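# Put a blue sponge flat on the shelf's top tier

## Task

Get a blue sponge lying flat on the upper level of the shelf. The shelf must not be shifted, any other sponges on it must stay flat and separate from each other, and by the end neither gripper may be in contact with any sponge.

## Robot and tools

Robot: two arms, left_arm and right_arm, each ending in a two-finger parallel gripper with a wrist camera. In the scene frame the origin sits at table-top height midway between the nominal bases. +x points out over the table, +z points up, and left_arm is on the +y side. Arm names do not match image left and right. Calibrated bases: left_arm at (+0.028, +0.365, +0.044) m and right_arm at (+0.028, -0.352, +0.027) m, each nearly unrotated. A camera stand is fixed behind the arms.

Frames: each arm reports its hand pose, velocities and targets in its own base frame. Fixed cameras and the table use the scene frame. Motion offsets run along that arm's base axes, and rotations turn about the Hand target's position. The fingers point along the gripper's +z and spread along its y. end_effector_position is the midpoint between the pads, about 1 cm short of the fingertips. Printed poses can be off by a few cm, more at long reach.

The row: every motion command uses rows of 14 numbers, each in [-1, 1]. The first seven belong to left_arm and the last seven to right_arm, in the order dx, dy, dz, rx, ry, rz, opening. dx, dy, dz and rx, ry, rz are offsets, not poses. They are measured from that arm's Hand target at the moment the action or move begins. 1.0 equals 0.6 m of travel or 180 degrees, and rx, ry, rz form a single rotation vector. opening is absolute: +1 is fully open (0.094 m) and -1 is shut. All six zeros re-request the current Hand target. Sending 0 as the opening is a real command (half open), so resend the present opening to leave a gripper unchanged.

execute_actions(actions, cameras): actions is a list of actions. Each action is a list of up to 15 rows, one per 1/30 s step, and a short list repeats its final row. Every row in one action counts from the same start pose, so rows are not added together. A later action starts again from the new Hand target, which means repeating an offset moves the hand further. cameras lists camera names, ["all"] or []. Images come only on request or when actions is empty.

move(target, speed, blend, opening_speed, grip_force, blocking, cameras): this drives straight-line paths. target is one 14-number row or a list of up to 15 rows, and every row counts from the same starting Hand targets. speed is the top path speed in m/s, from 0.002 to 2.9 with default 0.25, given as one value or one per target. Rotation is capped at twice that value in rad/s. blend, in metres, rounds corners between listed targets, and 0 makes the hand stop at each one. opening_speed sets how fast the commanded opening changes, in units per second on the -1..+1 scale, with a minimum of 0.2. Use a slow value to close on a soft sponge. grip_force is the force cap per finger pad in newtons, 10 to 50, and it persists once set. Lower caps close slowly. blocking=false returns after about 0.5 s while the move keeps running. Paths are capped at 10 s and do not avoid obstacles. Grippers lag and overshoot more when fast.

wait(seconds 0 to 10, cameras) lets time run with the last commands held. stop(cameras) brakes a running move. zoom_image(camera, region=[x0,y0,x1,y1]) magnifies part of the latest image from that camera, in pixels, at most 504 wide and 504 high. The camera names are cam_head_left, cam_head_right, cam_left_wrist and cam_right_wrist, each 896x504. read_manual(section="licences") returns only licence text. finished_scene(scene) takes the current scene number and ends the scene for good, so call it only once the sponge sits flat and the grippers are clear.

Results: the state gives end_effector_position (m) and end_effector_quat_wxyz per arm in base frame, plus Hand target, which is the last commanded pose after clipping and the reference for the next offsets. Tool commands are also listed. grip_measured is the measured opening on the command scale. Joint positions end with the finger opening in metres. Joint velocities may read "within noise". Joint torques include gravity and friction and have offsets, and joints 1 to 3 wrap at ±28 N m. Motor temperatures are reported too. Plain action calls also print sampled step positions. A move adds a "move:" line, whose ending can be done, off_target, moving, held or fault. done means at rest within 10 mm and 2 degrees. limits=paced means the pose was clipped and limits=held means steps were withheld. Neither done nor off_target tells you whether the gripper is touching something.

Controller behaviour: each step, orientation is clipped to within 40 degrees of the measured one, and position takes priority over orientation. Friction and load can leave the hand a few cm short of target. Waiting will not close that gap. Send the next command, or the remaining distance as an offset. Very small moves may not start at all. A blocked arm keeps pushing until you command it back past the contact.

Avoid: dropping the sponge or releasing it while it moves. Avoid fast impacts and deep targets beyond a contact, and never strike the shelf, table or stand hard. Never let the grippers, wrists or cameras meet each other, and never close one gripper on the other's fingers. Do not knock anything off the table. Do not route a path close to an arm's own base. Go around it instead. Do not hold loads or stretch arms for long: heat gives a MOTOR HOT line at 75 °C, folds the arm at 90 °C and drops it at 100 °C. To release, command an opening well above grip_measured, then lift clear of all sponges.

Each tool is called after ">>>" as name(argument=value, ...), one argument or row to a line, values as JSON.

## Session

>>> execute_actions(
  actions=[],
)

Scene clock: 0.00 s.
left_arm: end_effector_position=(+0.4081, +0.0457, +0.1046) grip_measured=+1.000 end_effector_quat_wxyz=(+0.570, -0.097, +0.805, +0.133) | right_arm: end_effector_position=(+0.4047, -0.0248, +0.1132) grip_measured=+1.000 end_effector_quat_wxyz=(+0.606, +0.063, +0.791, -0.059)
Joint positions: left_arm=[-0.056 1.587 0.449 0.792 -0.383 -0.025 0.094] | right_arm=[0.02 1.559 0.378 0.914 0.19 0.035 0.094]
Joint velocities: within noise
Joint torques (N m): no reading
Motor temperatures (°C): left_arm=[26 27 28 25 24 27 28] | right_arm=[27 29 26 27 27 28 28]
Heat: left arm: 28 °C; right arm: 29 °C.
Hand target: left_arm +0.4136, +0.0465, +0.1215; +0.590, -0.105, +0.790, +0.131 | right_arm +0.4093, -0.0262, +0.1295; +0.624, +0.070, +0.776, -0.058
Tool commands: left_gripper/opening=+1.0 right_gripper/opening=+1.0

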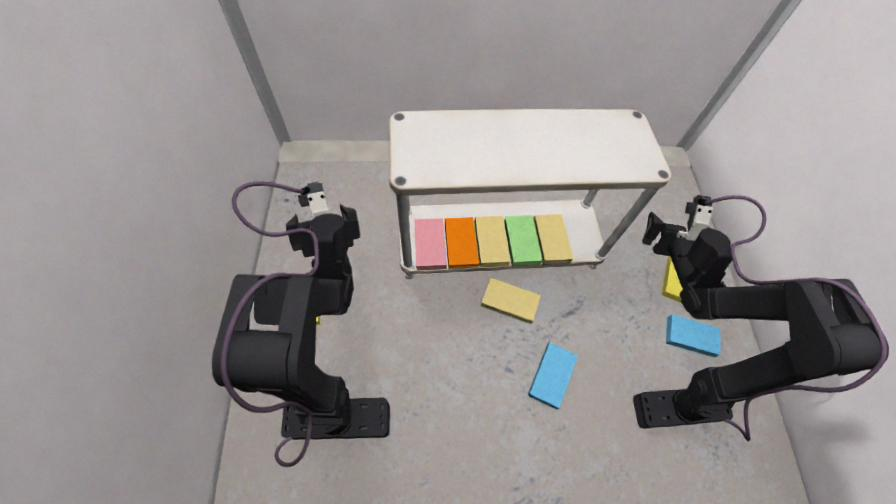

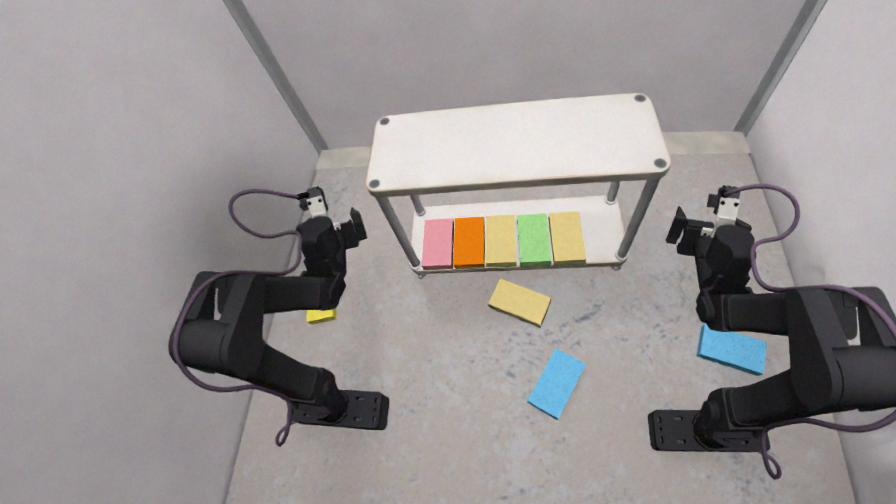

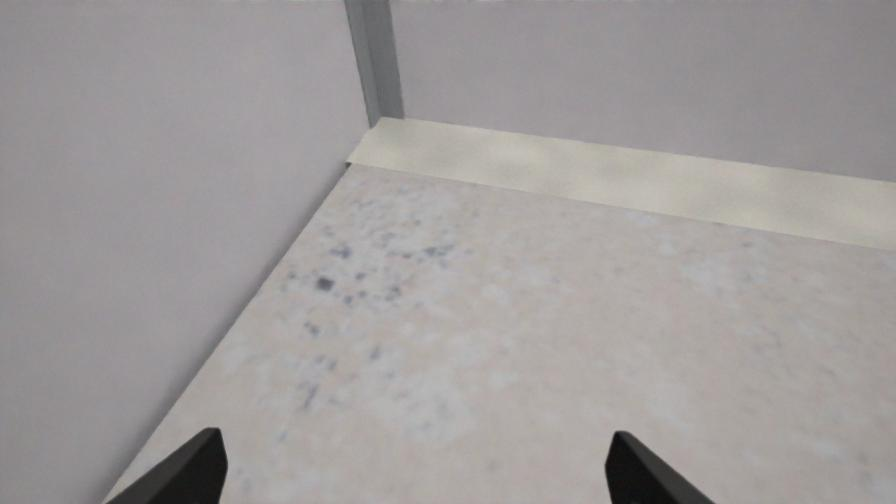

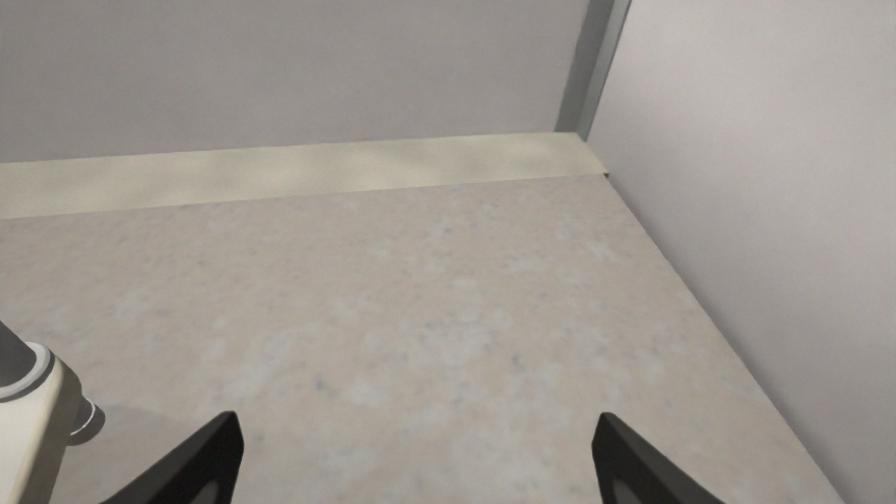

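>>> move(
  target=[
    [-0.2,0,0.267,0,0,0,1,0,0,0,0,0,0,1],
    [-0.357,-0.328,0.25,-0.008,0.1,-0.115,1,0,0,0,0,0,0,1],
    [-0.523,-0.678,0.25,-0.015,0.196,-0.228,1,0,0,0,0,0,0,1],
  ],
  blend=[0.04,0.05,0],
  speed=0.35,
  cameras=["all"],
)

Scene clock: 3.87 s.
left_arm: end_effector_position=(+0.0976, -0.3591, +0.2576) grip_measured=+1.000 end_effector_quat_wxyz=(+0.330, +0.217, +0.917, -0.061) | right_arm: end_effector_position=(+0.4047, -0.0248, +0.1132) grip_measured=+1.000 end_effector_quat_wxyz=(+0.606, +0.063, +0.791, -0.059)
Joint positions: left_arm=[-1.596 1.702 1.802 -1.369 -0.625 -1.033 0.094] | right_arm=[0.02 1.559 0.378 0.914 0.19 0.035 0.094]
Joint torques (N m): left_arm=[-0.05 -5.03 8.68 0.48 -0.31 -0.1] | right_arm=[-0.1 -5.93 5.15 2.2 -0.01 0]
Heat: left arm: 29 °C; right arm: 29 °C.
Hand target: left_arm +0.0998, -0.3603, +0.2715; +0.333, +0.204, +0.917, -0.074 | right_arm +0.4093, -0.0262, +0.1295; +0.624, +0.070, +0.776, -0.058
Off the commanded pose: left_arm 0.014 m, 2 deg | right_arm 0.017 m, 3 deg.
move: off_target (left_arm, right_arm)

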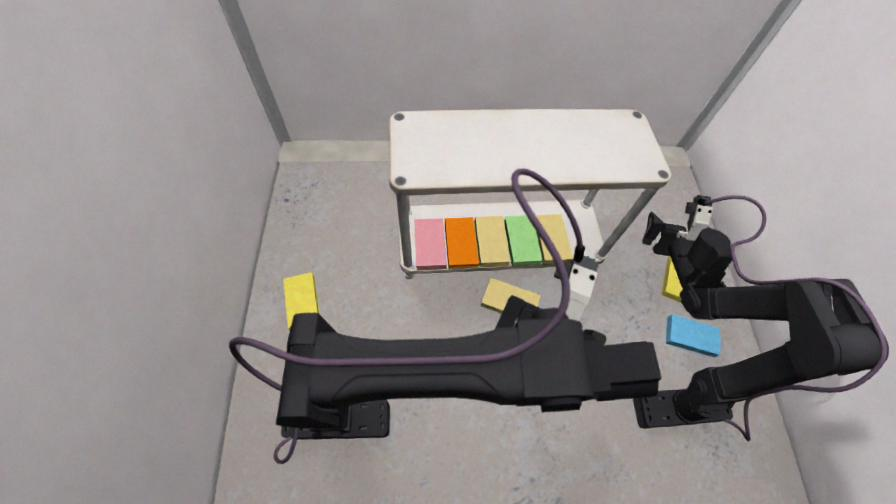

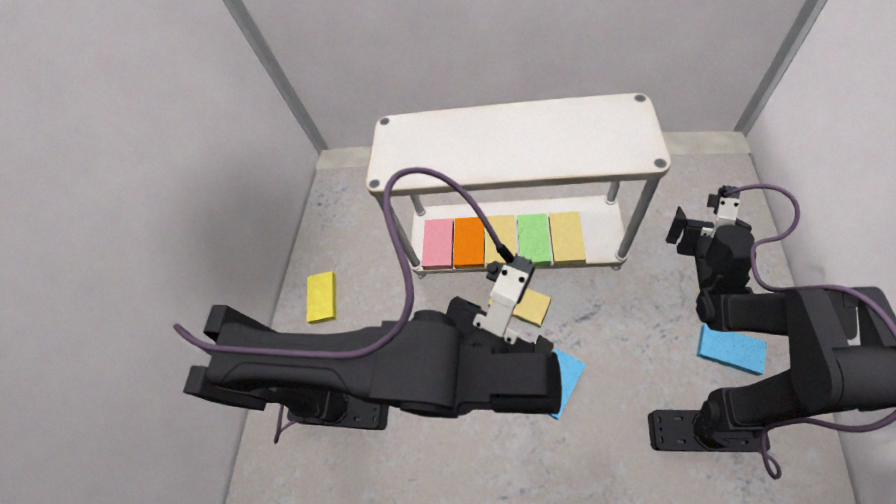

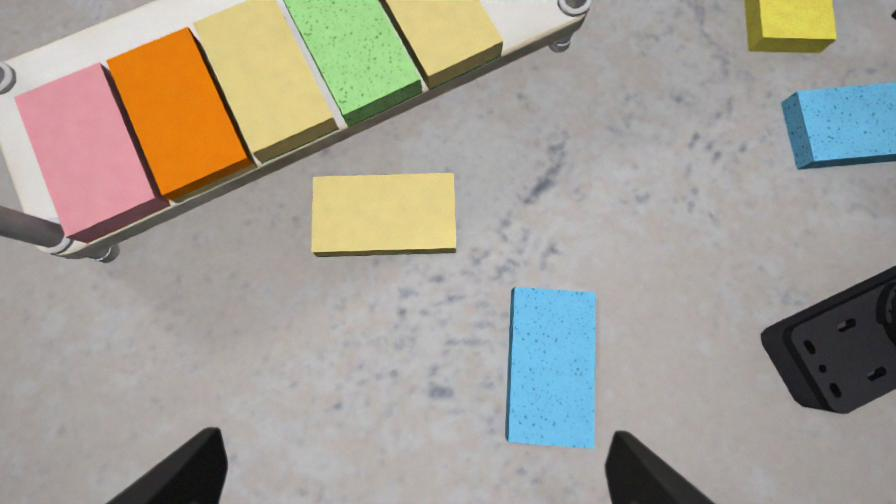

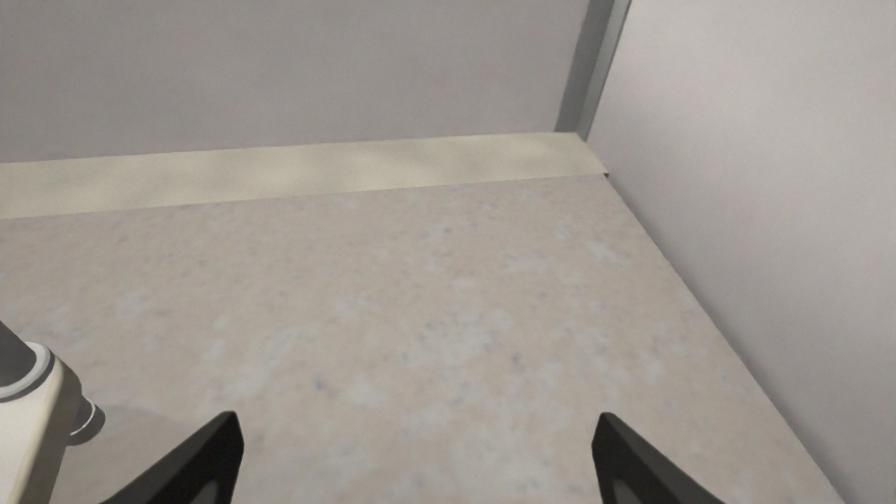

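>>> move(
  target=[-0.046,-0.146,-0.319,0,0,-0.025,1,0,0,0,0,0,0,1],
  cameras=["cam_left_wrist","cam_head_right"],
)

Scene clock: 6.30 s.
left_arm: end_effector_position=(+0.0757, -0.4425, +0.0776) grip_measured=+1.000 end_effector_quat_wxyz=(+0.325, +0.241, +0.911, -0.071) | right_arm: end_effector_position=(+0.4047, -0.0248, +0.1132) grip_measured=+1.000 end_effector_quat_wxyz=(+0.606, +0.063, +0.791, -0.059)
Joint positions: left_arm=[-1.637 1.997 1.458 -0.722 -0.615 -1.021 0.094] | right_arm=[0.02 1.559 0.378 0.914 0.19 0.035 0.094]
Joint torques (N m): left_arm=[-0.34 -7.92 4.19 1.01 -0.32 0.05] | right_arm=[-0.1 -5.91 5.16 2.2 -0.01 0]
Heat: left arm: 29 °C; right arm: 29 °C.
Hand target: left_arm +0.0722, -0.4479, +0.0801; +0.330, +0.240, +0.909, -0.087 | right_arm +0.4093, -0.0262, +0.1295; +0.624, +0.070, +0.776, -0.058
Off the commanded pose: left_arm 0.007 m, 2 deg | right_arm 0.017 m, 3 deg.
move: off_target (right_arm)
Images, in order (width x height): cam_head_right 896x504, cam_left_wrist 896x504.

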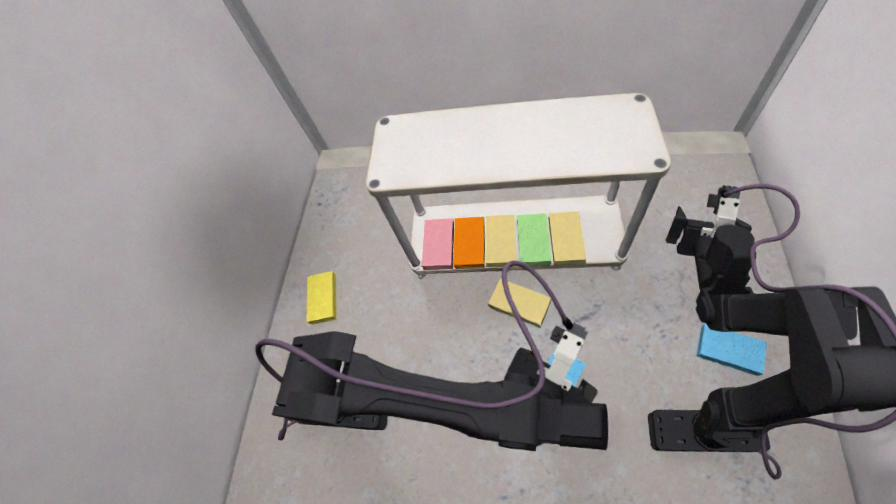

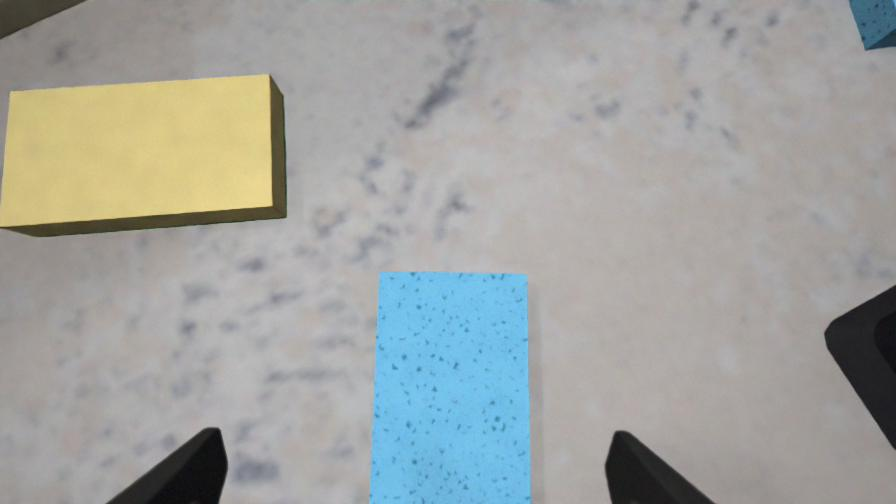

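>>> move(
  target=[-0.009,-0.015,-0.14,0,0,0,1,0,0,0,0,0,0,1],
  speed=0.15,
  cameras=["cam_left_wrist"],
)

Scene clock: 9.47 s.
left_arm: end_effector_position=(+0.0716, -0.4526, -0.0039) grip_measured=+1.000 end_effector_quat_wxyz=(+0.325, +0.243, +0.911, -0.073) | right_arm: end_effector_position=(+0.4047, -0.0248, +0.1132) grip_measured=+1.000 end_effector_quat_wxyz=(+0.606, +0.063, +0.791, -0.059)
Joint positions: left_arm=[-1.645 2.159 1.355 -0.456 -0.615 -1.024 0.094] | right_arm=[0.02 1.559 0.378 0.914 0.19 0.035 0.094]
Joint torques (N m): left_arm=[-0.4 -8.05 3.58 1.03 -0.38 -0.08] | right_arm=[-0.1 -5.93 5.16 2.2 -0.01 0]
Heat: left arm: 29 °C; right arm: 30 °C.
Hand target: left_arm +0.0668, -0.4569, -0.0039; +0.330, +0.240, +0.909, -0.087 | right_arm +0.4093, -0.0262, +0.1295; +0.624, +0.070, +0.776, -0.058
Off the commanded pose: left_arm 0.007 m, 2 deg | right_arm 0.017 m, 3 deg.
move: off_target (right_arm)
Images, in order (width x height): cam_left_wrist 896x504.

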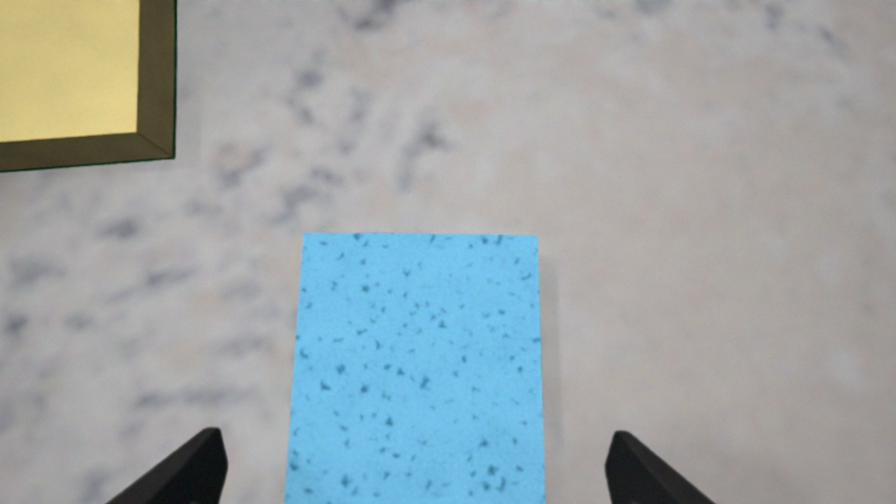

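Well centred. Descend 18 mm and close.

>>> move(
  target=[
    [0,0,-0.032,0,0,0,1,0,0,0,0,0,0,1],
    [0,0,-0.032,0,0,0,0.18,0,0,0,0,0,0,1],
  ],
  speed=0.08,
  opening_speed=0.5,
  grip_force=25,
  cameras=["cam_left_wrist"],
)

Scene clock: 13.50 s.
left_arm: end_effector_position=(+0.0715, -0.4541, -0.0202) grip_measured=+0.396 end_effector_quat_wxyz=(+0.326, +0.242, +0.911, -0.077) | right_arm: end_effector_position=(+0.4047, -0.0248, +0.1132) grip_measured=+1.000 end_effector_quat_wxyz=(+0.606, +0.063, +0.791, -0.059)
Joint positions: left_arm=[-1.645 2.195 1.335 -0.394 -0.615 -1.024 0.066] | right_arm=[0.02 1.559 0.378 0.914 0.19 0.035 0.094]
Joint torques (N m): left_arm=[-0.39 -7.91 3.37 1.03 -0.36 -0.06] | right_arm=[-0.09 -5.91 5.16 2.2 -0.01 0]
Heat: left arm: 29 °C; right arm: 31 °C.
Hand target: left_arm +0.0668, -0.4569, -0.0231; +0.330, +0.240, +0.909, -0.087 | right_arm +0.4093, -0.0262, +0.1295; +0.624, +0.070, +0.776, -0.058
Off the commanded pose: left_arm 0.006 m, 1 deg | right_arm 0.017 m, 3 deg.
grip_force (N): 25, 25
move: off_target (right_arm)
Images, in order (width x height): cam_left_wrist 896x504.

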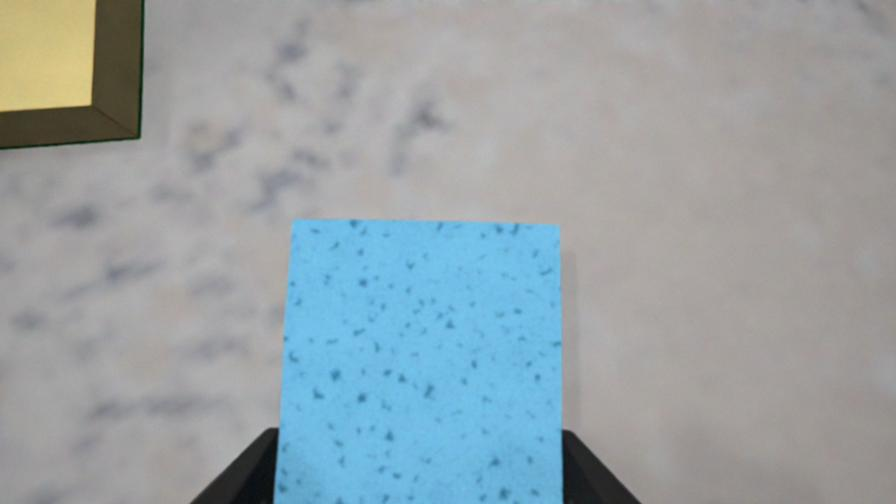

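>>> move(
  target=[
    [0,0,0.25,0,0,0,0.18,0,0,0,0,0,0,1],
    [0.172,0.462,0.705,0,0,0,0.18,0,0,0,0,0,0,1],
  ],
  blend=[0.05,0],
  speed=[0.15,0.3],
  cameras=["all"],
)

Scene clock: 17.60 s.
left_arm: end_effector_position=(+0.1730, -0.1869, +0.3937) grip_measured=+0.394 end_effector_quat_wxyz=(+0.366, +0.241, +0.891, -0.121) | right_arm: end_effector_position=(+0.4047, -0.0248, +0.1132) grip_measured=+1.000 end_effector_quat_wxyz=(+0.606, +0.063, +0.791, -0.059)
Joint positions: left_arm=[-1.062 1.253 1.95 -1.536 -0.334 -0.404 0.065] | right_arm=[0.02 1.559 0.378 0.914 0.19 0.035 0.094]
Joint torques (N m): left_arm=[0.47 -0.64 5.74 0.99 -0.09 0.06] | right_arm=[-0.1 -5.91 5.16 2.2 -0.01 0]
Heat: left arm: 29 °C; right arm: 31 °C.
Hand target: left_arm +0.1700, -0.1797, +0.3999; +0.330, +0.240, +0.909, -0.087 | right_arm +0.4093, -0.0262, +0.1295; +0.624, +0.070, +0.776, -0.058
Off the commanded pose: left_arm 0.010 m, 6 deg | right_arm 0.017 m, 3 deg.
joint sent to its limit (left arm) — joint 4 (wrist pitch), lower limit. The joint targets are off in position and orientation.
grip_force (N): 25, 25
move: off_target (left_arm, right_arm)

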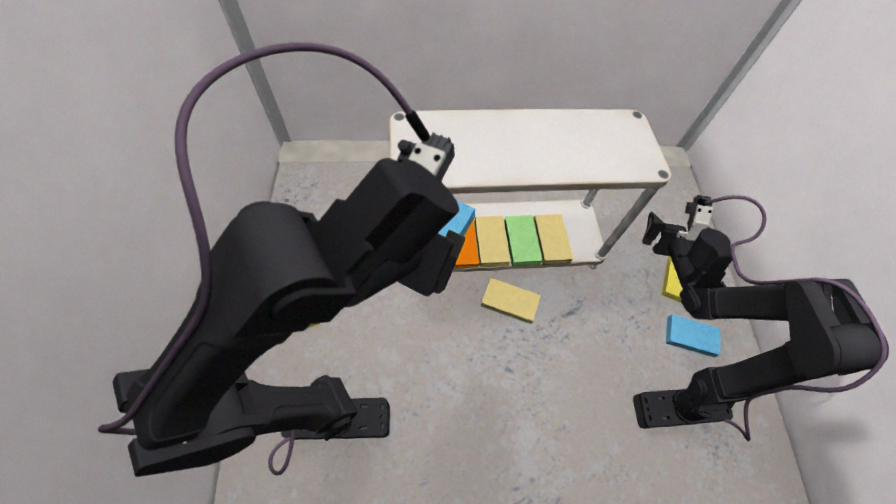

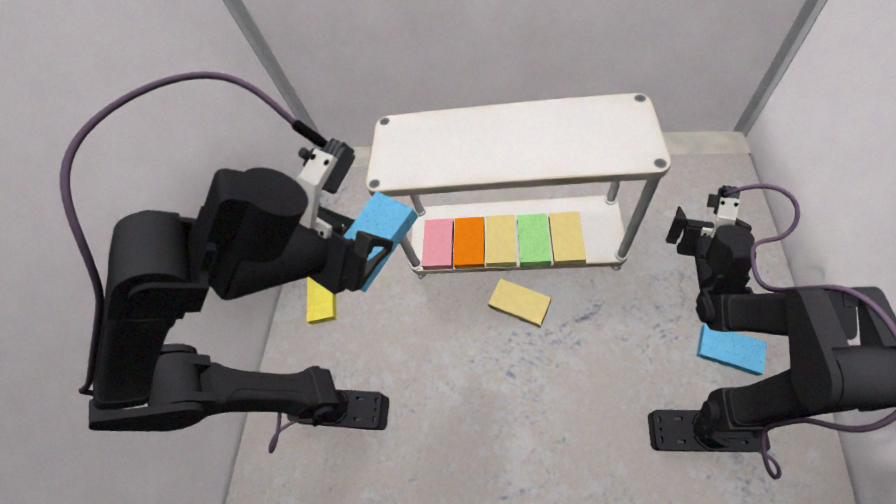

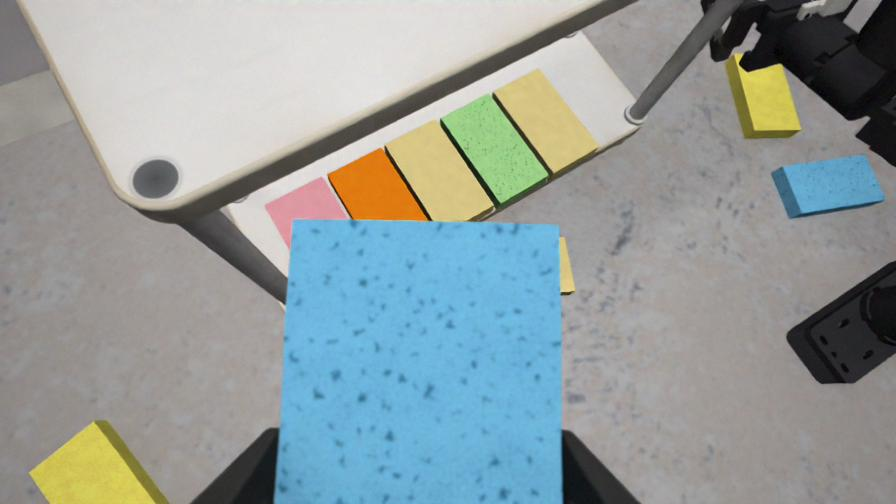

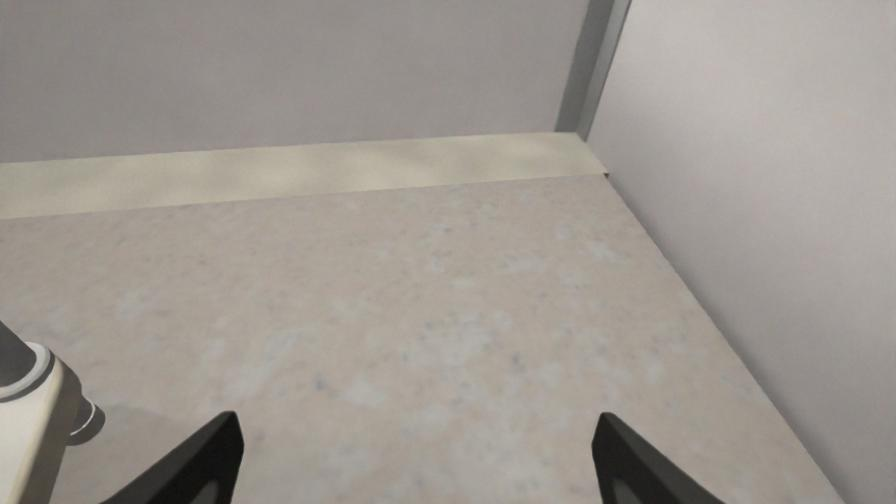

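>>> move(
  target=[
    [0.378,-0.05,0.015,-0.006,-0.013,0.067,0.18,0,0,0,0,0,0,1],
    [0.378,-0.05,-0.05,-0.006,-0.013,0.067,0.18,0,0,0,0,0,0,1],
  ],
  speed=[0.25,0.1],
  blend=[0.02,0],
  cameras=["all"],
)

>>> zoom_image(
  camera="cam_head_right",
  region=[360, 90, 520, 210],
)

Scene clock: 20.67 s.
left_arm: end_effector_position=(+0.3986, -0.2090, +0.3478) grip_measured=+0.394 end_effector_quat_wxyz=(+0.323, +0.148, +0.934, -0.038) | right_arm: end_effector_position=(+0.4047, -0.0248, +0.1132) grip_measured=+1.000 end_effector_quat_wxyz=(+0.606, +0.063, +0.791, -0.059)
Joint positions: left_arm=[-0.553 2.011 2.615 -1.53 -0.17 -0.182 0.065] | right_arm=[0.02 1.559 0.378 0.914 0.19 0.035 0.094]
Joint torques (N m): left_arm=[0.32 -9.68 2.91 1.61 -0.01 -0.05] | right_arm=[-0.09 -5.91 5.15 2.2 -0.01 0]
Motor temperatures (°C): left_arm=[26 28 29 26 25 27 28] | right_arm=[27 29 27 32 27 28 28]
Heat: left arm: 29 °C; right arm: 32 °C.
Hand target: left_arm +0.3968, -0.2097, +0.3699; +0.358, +0.142, +0.921, -0.055 | right_arm +0.4093, -0.0262, +0.1295; +0.624, +0.070, +0.776, -0.058
Off the commanded pose: left_arm 0.022 m, 5 deg | right_arm 0.017 m, 3 deg.
grip_force (N): 25, 25
move: off_target (left_arm, right_arm); blend cut to 0.0195 m at target 1

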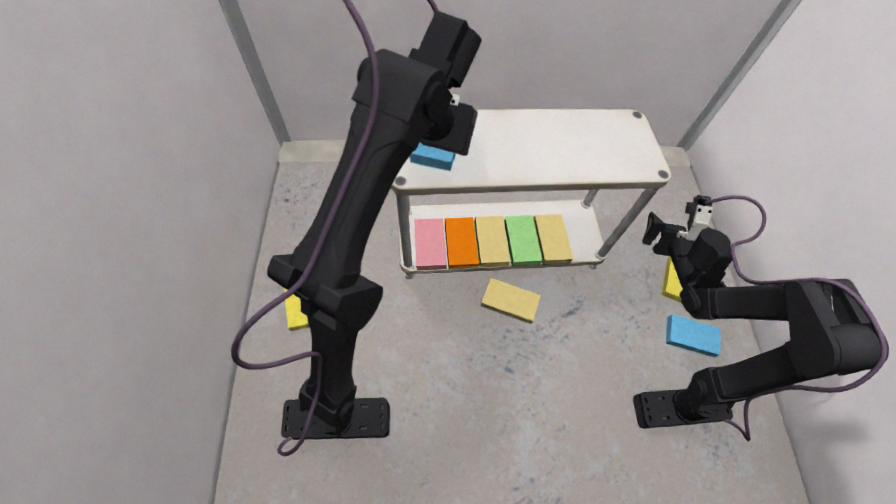

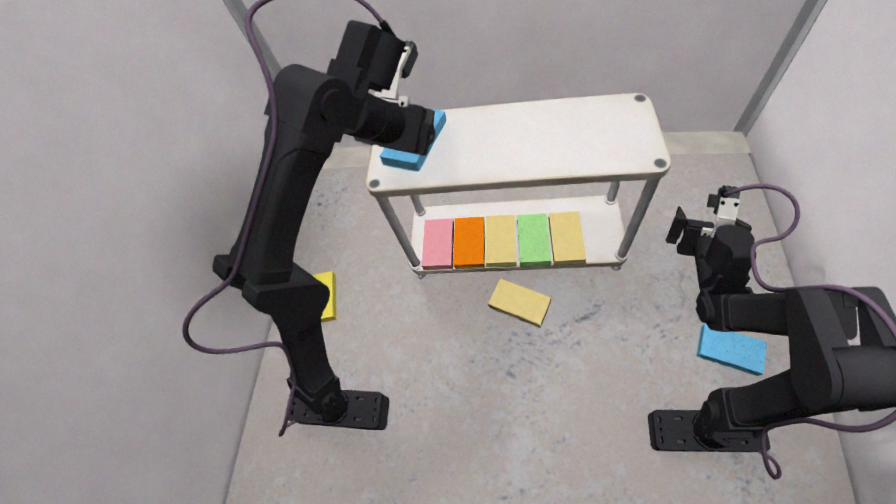

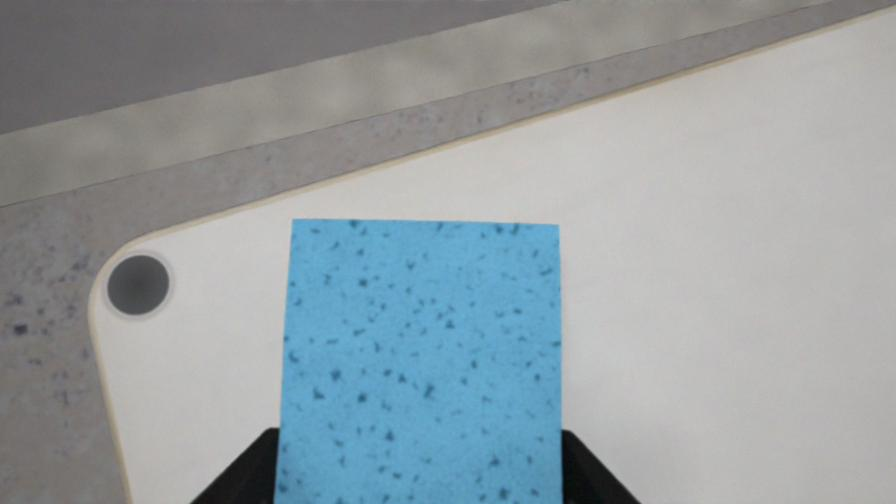

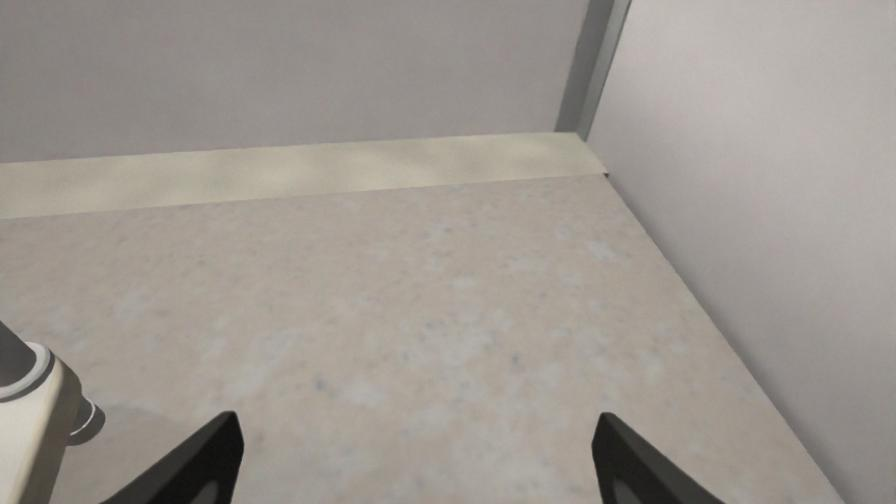

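Scaled by 3.150 from the camera's 896x504 image, which has a finer 1280x720 frame.

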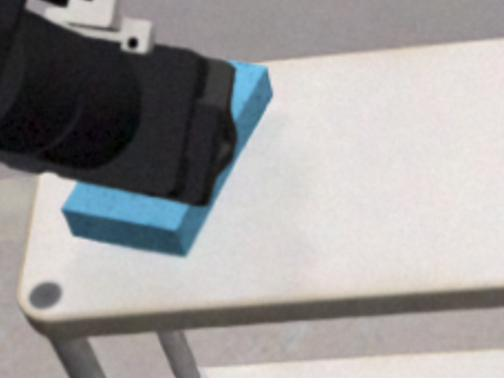

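>>> move(
  target=[-0.02,-0.008,-0.012,0,0,0,0.18,0,0,0,0,0,0,1],
  speed=0.06,
)

>>> move(
  target=[0,0,-0.009,0,0,0,0.18,0,0,0,0,0,0,1],
  speed=0.04,
  cameras=["cam_left_wrist","cam_head_right"],
)

>>> zoom_image(
  camera="cam_head_right",
  region=[360, 90, 520, 210],
)

Scene clock: 22.13 s.
left_arm: end_effector_position=(+0.3850, -0.2146, +0.3377) grip_measured=+0.394 end_effector_quat_wxyz=(+0.315, +0.153, +0.936, -0.042) | right_arm: end_effector_position=(+0.4047, -0.0248, +0.1132) grip_measured=+1.000 end_effector_quat_wxyz=(+0.606, +0.063, +0.791, -0.059)
Joint positions: left_arm=[-0.58 1.914 2.42 -1.449 -0.171 -0.2 0.065] | right_arm=[0.02 1.559 0.378 0.914 0.19 0.035 0.094]
Joint torques (N m): left_arm=[-0.42 -9.62 3.11 1.66 -0.2 -0.1] | right_arm=[-0.1 -5.91 5.15 2.2 -0.01 0]
Heat: left arm: 29 °C; right arm: 32 °C.
Hand target: left_arm +0.3848, -0.2145, +0.3627; +0.358, +0.142, +0.921, -0.055 | right_arm +0.4093, -0.0262, +0.1295; +0.624, +0.070, +0.776, -0.058
Off the commanded pose: left_arm 0.025 m, 6 deg | right_arm 0.017 m, 3 deg.
grip_force (N): 25, 25
move: off_target (left_arm, right_arm)

Scene clock: 23.20 s.
left_arm: end_effector_position=(+0.3853, -0.2148, +0.3370) grip_measured=+0.394 end_effector_quat_wxyz=(+0.323, +0.152, +0.933, -0.045) | right_arm: end_effector_position=(+0.4047, -0.0248, +0.1132) grip_measured=+1.000 end_effector_quat_wxyz=(+0.606, +0.063, +0.791, -0.059)
Joint positions: left_arm=[-0.58 1.88 2.354 -1.4 -0.171 -0.2 0.065] | right_arm=[0.02 1.559 0.378 0.914 0.19 0.035 0.094]
Joint torques (N m): left_arm=[-0.4 -9.11 3.12 1.62 -0.21 -0.09] | right_arm=[-0.09 -5.93 5.16 2.2 -0.01 0]
Heat: left arm: 29 °C; right arm: 32 °C.
Hand target: left_arm +0.3848, -0.2145, +0.3573; +0.358, +0.142, +0.921, -0.055 | right_arm +0.4093, -0.0262, +0.1295; +0.624, +0.070, +0.776, -0.058
Off the commanded pose: left_arm 0.020 m, 5 deg | right_arm 0.017 m, 3 deg.
grip_force (N): 25, 25
move: off_target (left_arm, right_arm)
Images, in order (width x height): cam_head_right 896x504, cam_left_wrist 896x504.

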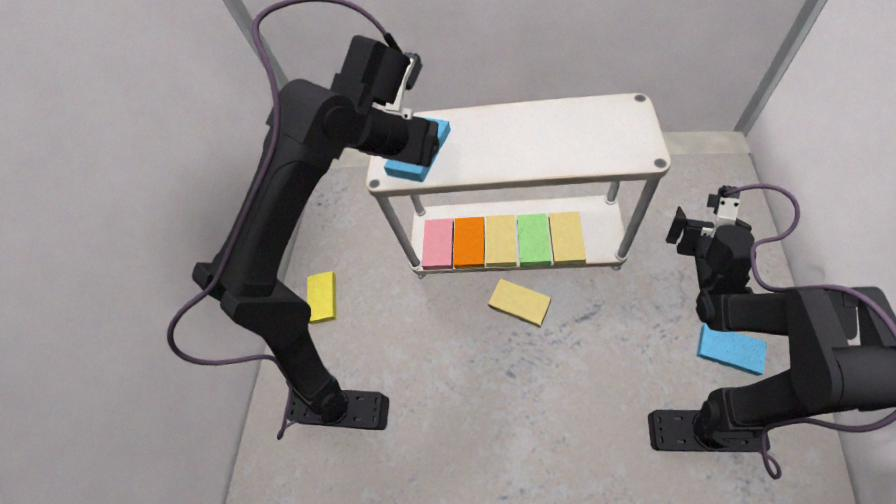

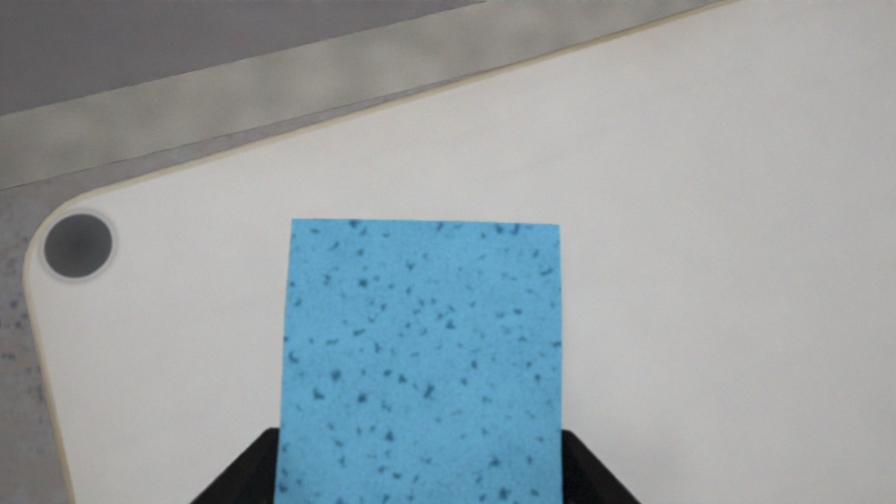

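Scaled by 3.150 from the camera's 896x504 image, which has a finer 1280x720 frame.

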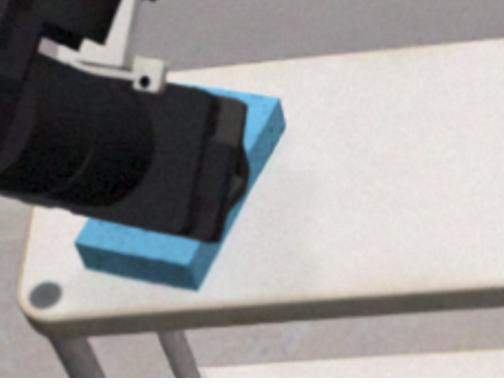

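Contact, as predicted. Release and retreat.

>>> move(
  target=[
    [0,0,0,0,0,0,0.95,0,0,0,0,0,0,1],
    [-0.1,0.033,0.13,0,0,0,0.95,0,0,0,0,0,0,1],
    [-0.24,0.06,0.15,0,0,0,0.95,0,0,0,0,0,0,1],
  ],
  speed=0.1,
  opening_speed=0.6,
  blend=[0,0.03,0],
  cameras=["cam_head_right","cam_left_wrist"],
)

Scene clock: 27.97 s.
left_arm: end_effector_position=(+0.2450, -0.1900, +0.4489) grip_measured=+0.947 end_effector_quat_wxyz=(+0.429, +0.151, +0.884, -0.112) | right_arm: end_effector_position=(+0.4047, -0.0248, +0.1132) grip_measured=+1.000 end_effector_quat_wxyz=(+0.606, +0.063, +0.791, -0.059)
Joint positions: left_arm=[-0.858 1.497 2.332 -1.536 -0.34 -0.36 0.091] | right_arm=[0.02 1.559 0.378 0.914 0.19 0.035 0.094]
Joint torques (N m): left_arm=[-0.39 -3.08 2.25 1.13 -0.35 -0.09] | right_arm=[-0.1 -5.91 5.16 2.2 -0.01 0]
Heat: left arm: 29 °C; right arm: 33 °C.
Hand target: left_arm +0.2408, -0.1785, +0.4473; +0.358, +0.142, +0.921, -0.055 | right_arm +0.4093, -0.0262, +0.1295; +0.624, +0.070, +0.776, -0.058
Off the commanded pose: left_arm 0.012 m, 11 deg | right_arm 0.017 m, 3 deg.
joint sent to its limit (left arm) — joint 4 (wrist pitch), lower limit. The joint targets are off in position and orientation.
grip_force (N): 25, 25
move: off_target (left_arm, right_arm)
Images, in order (width x height): cam_head_right 896x504, cam_left_wrist 896x504.

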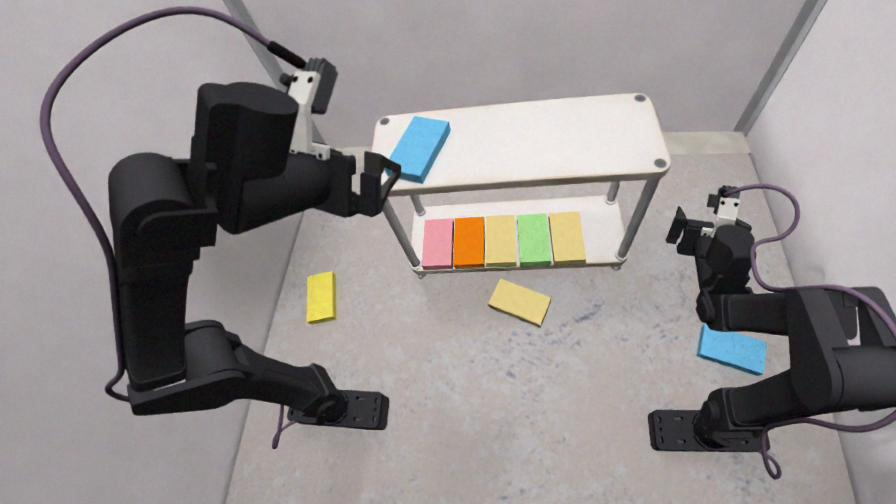

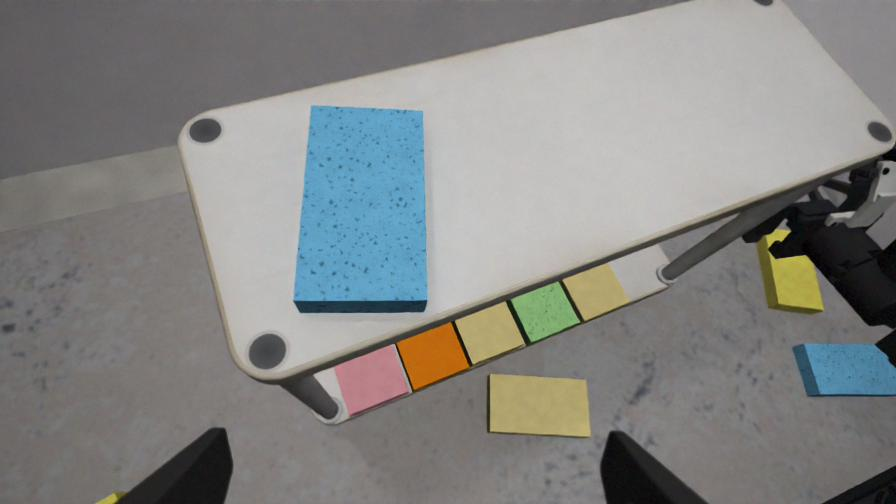

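>>> finished_scene(
  scene=3,
)

The scene is finished: the task was done.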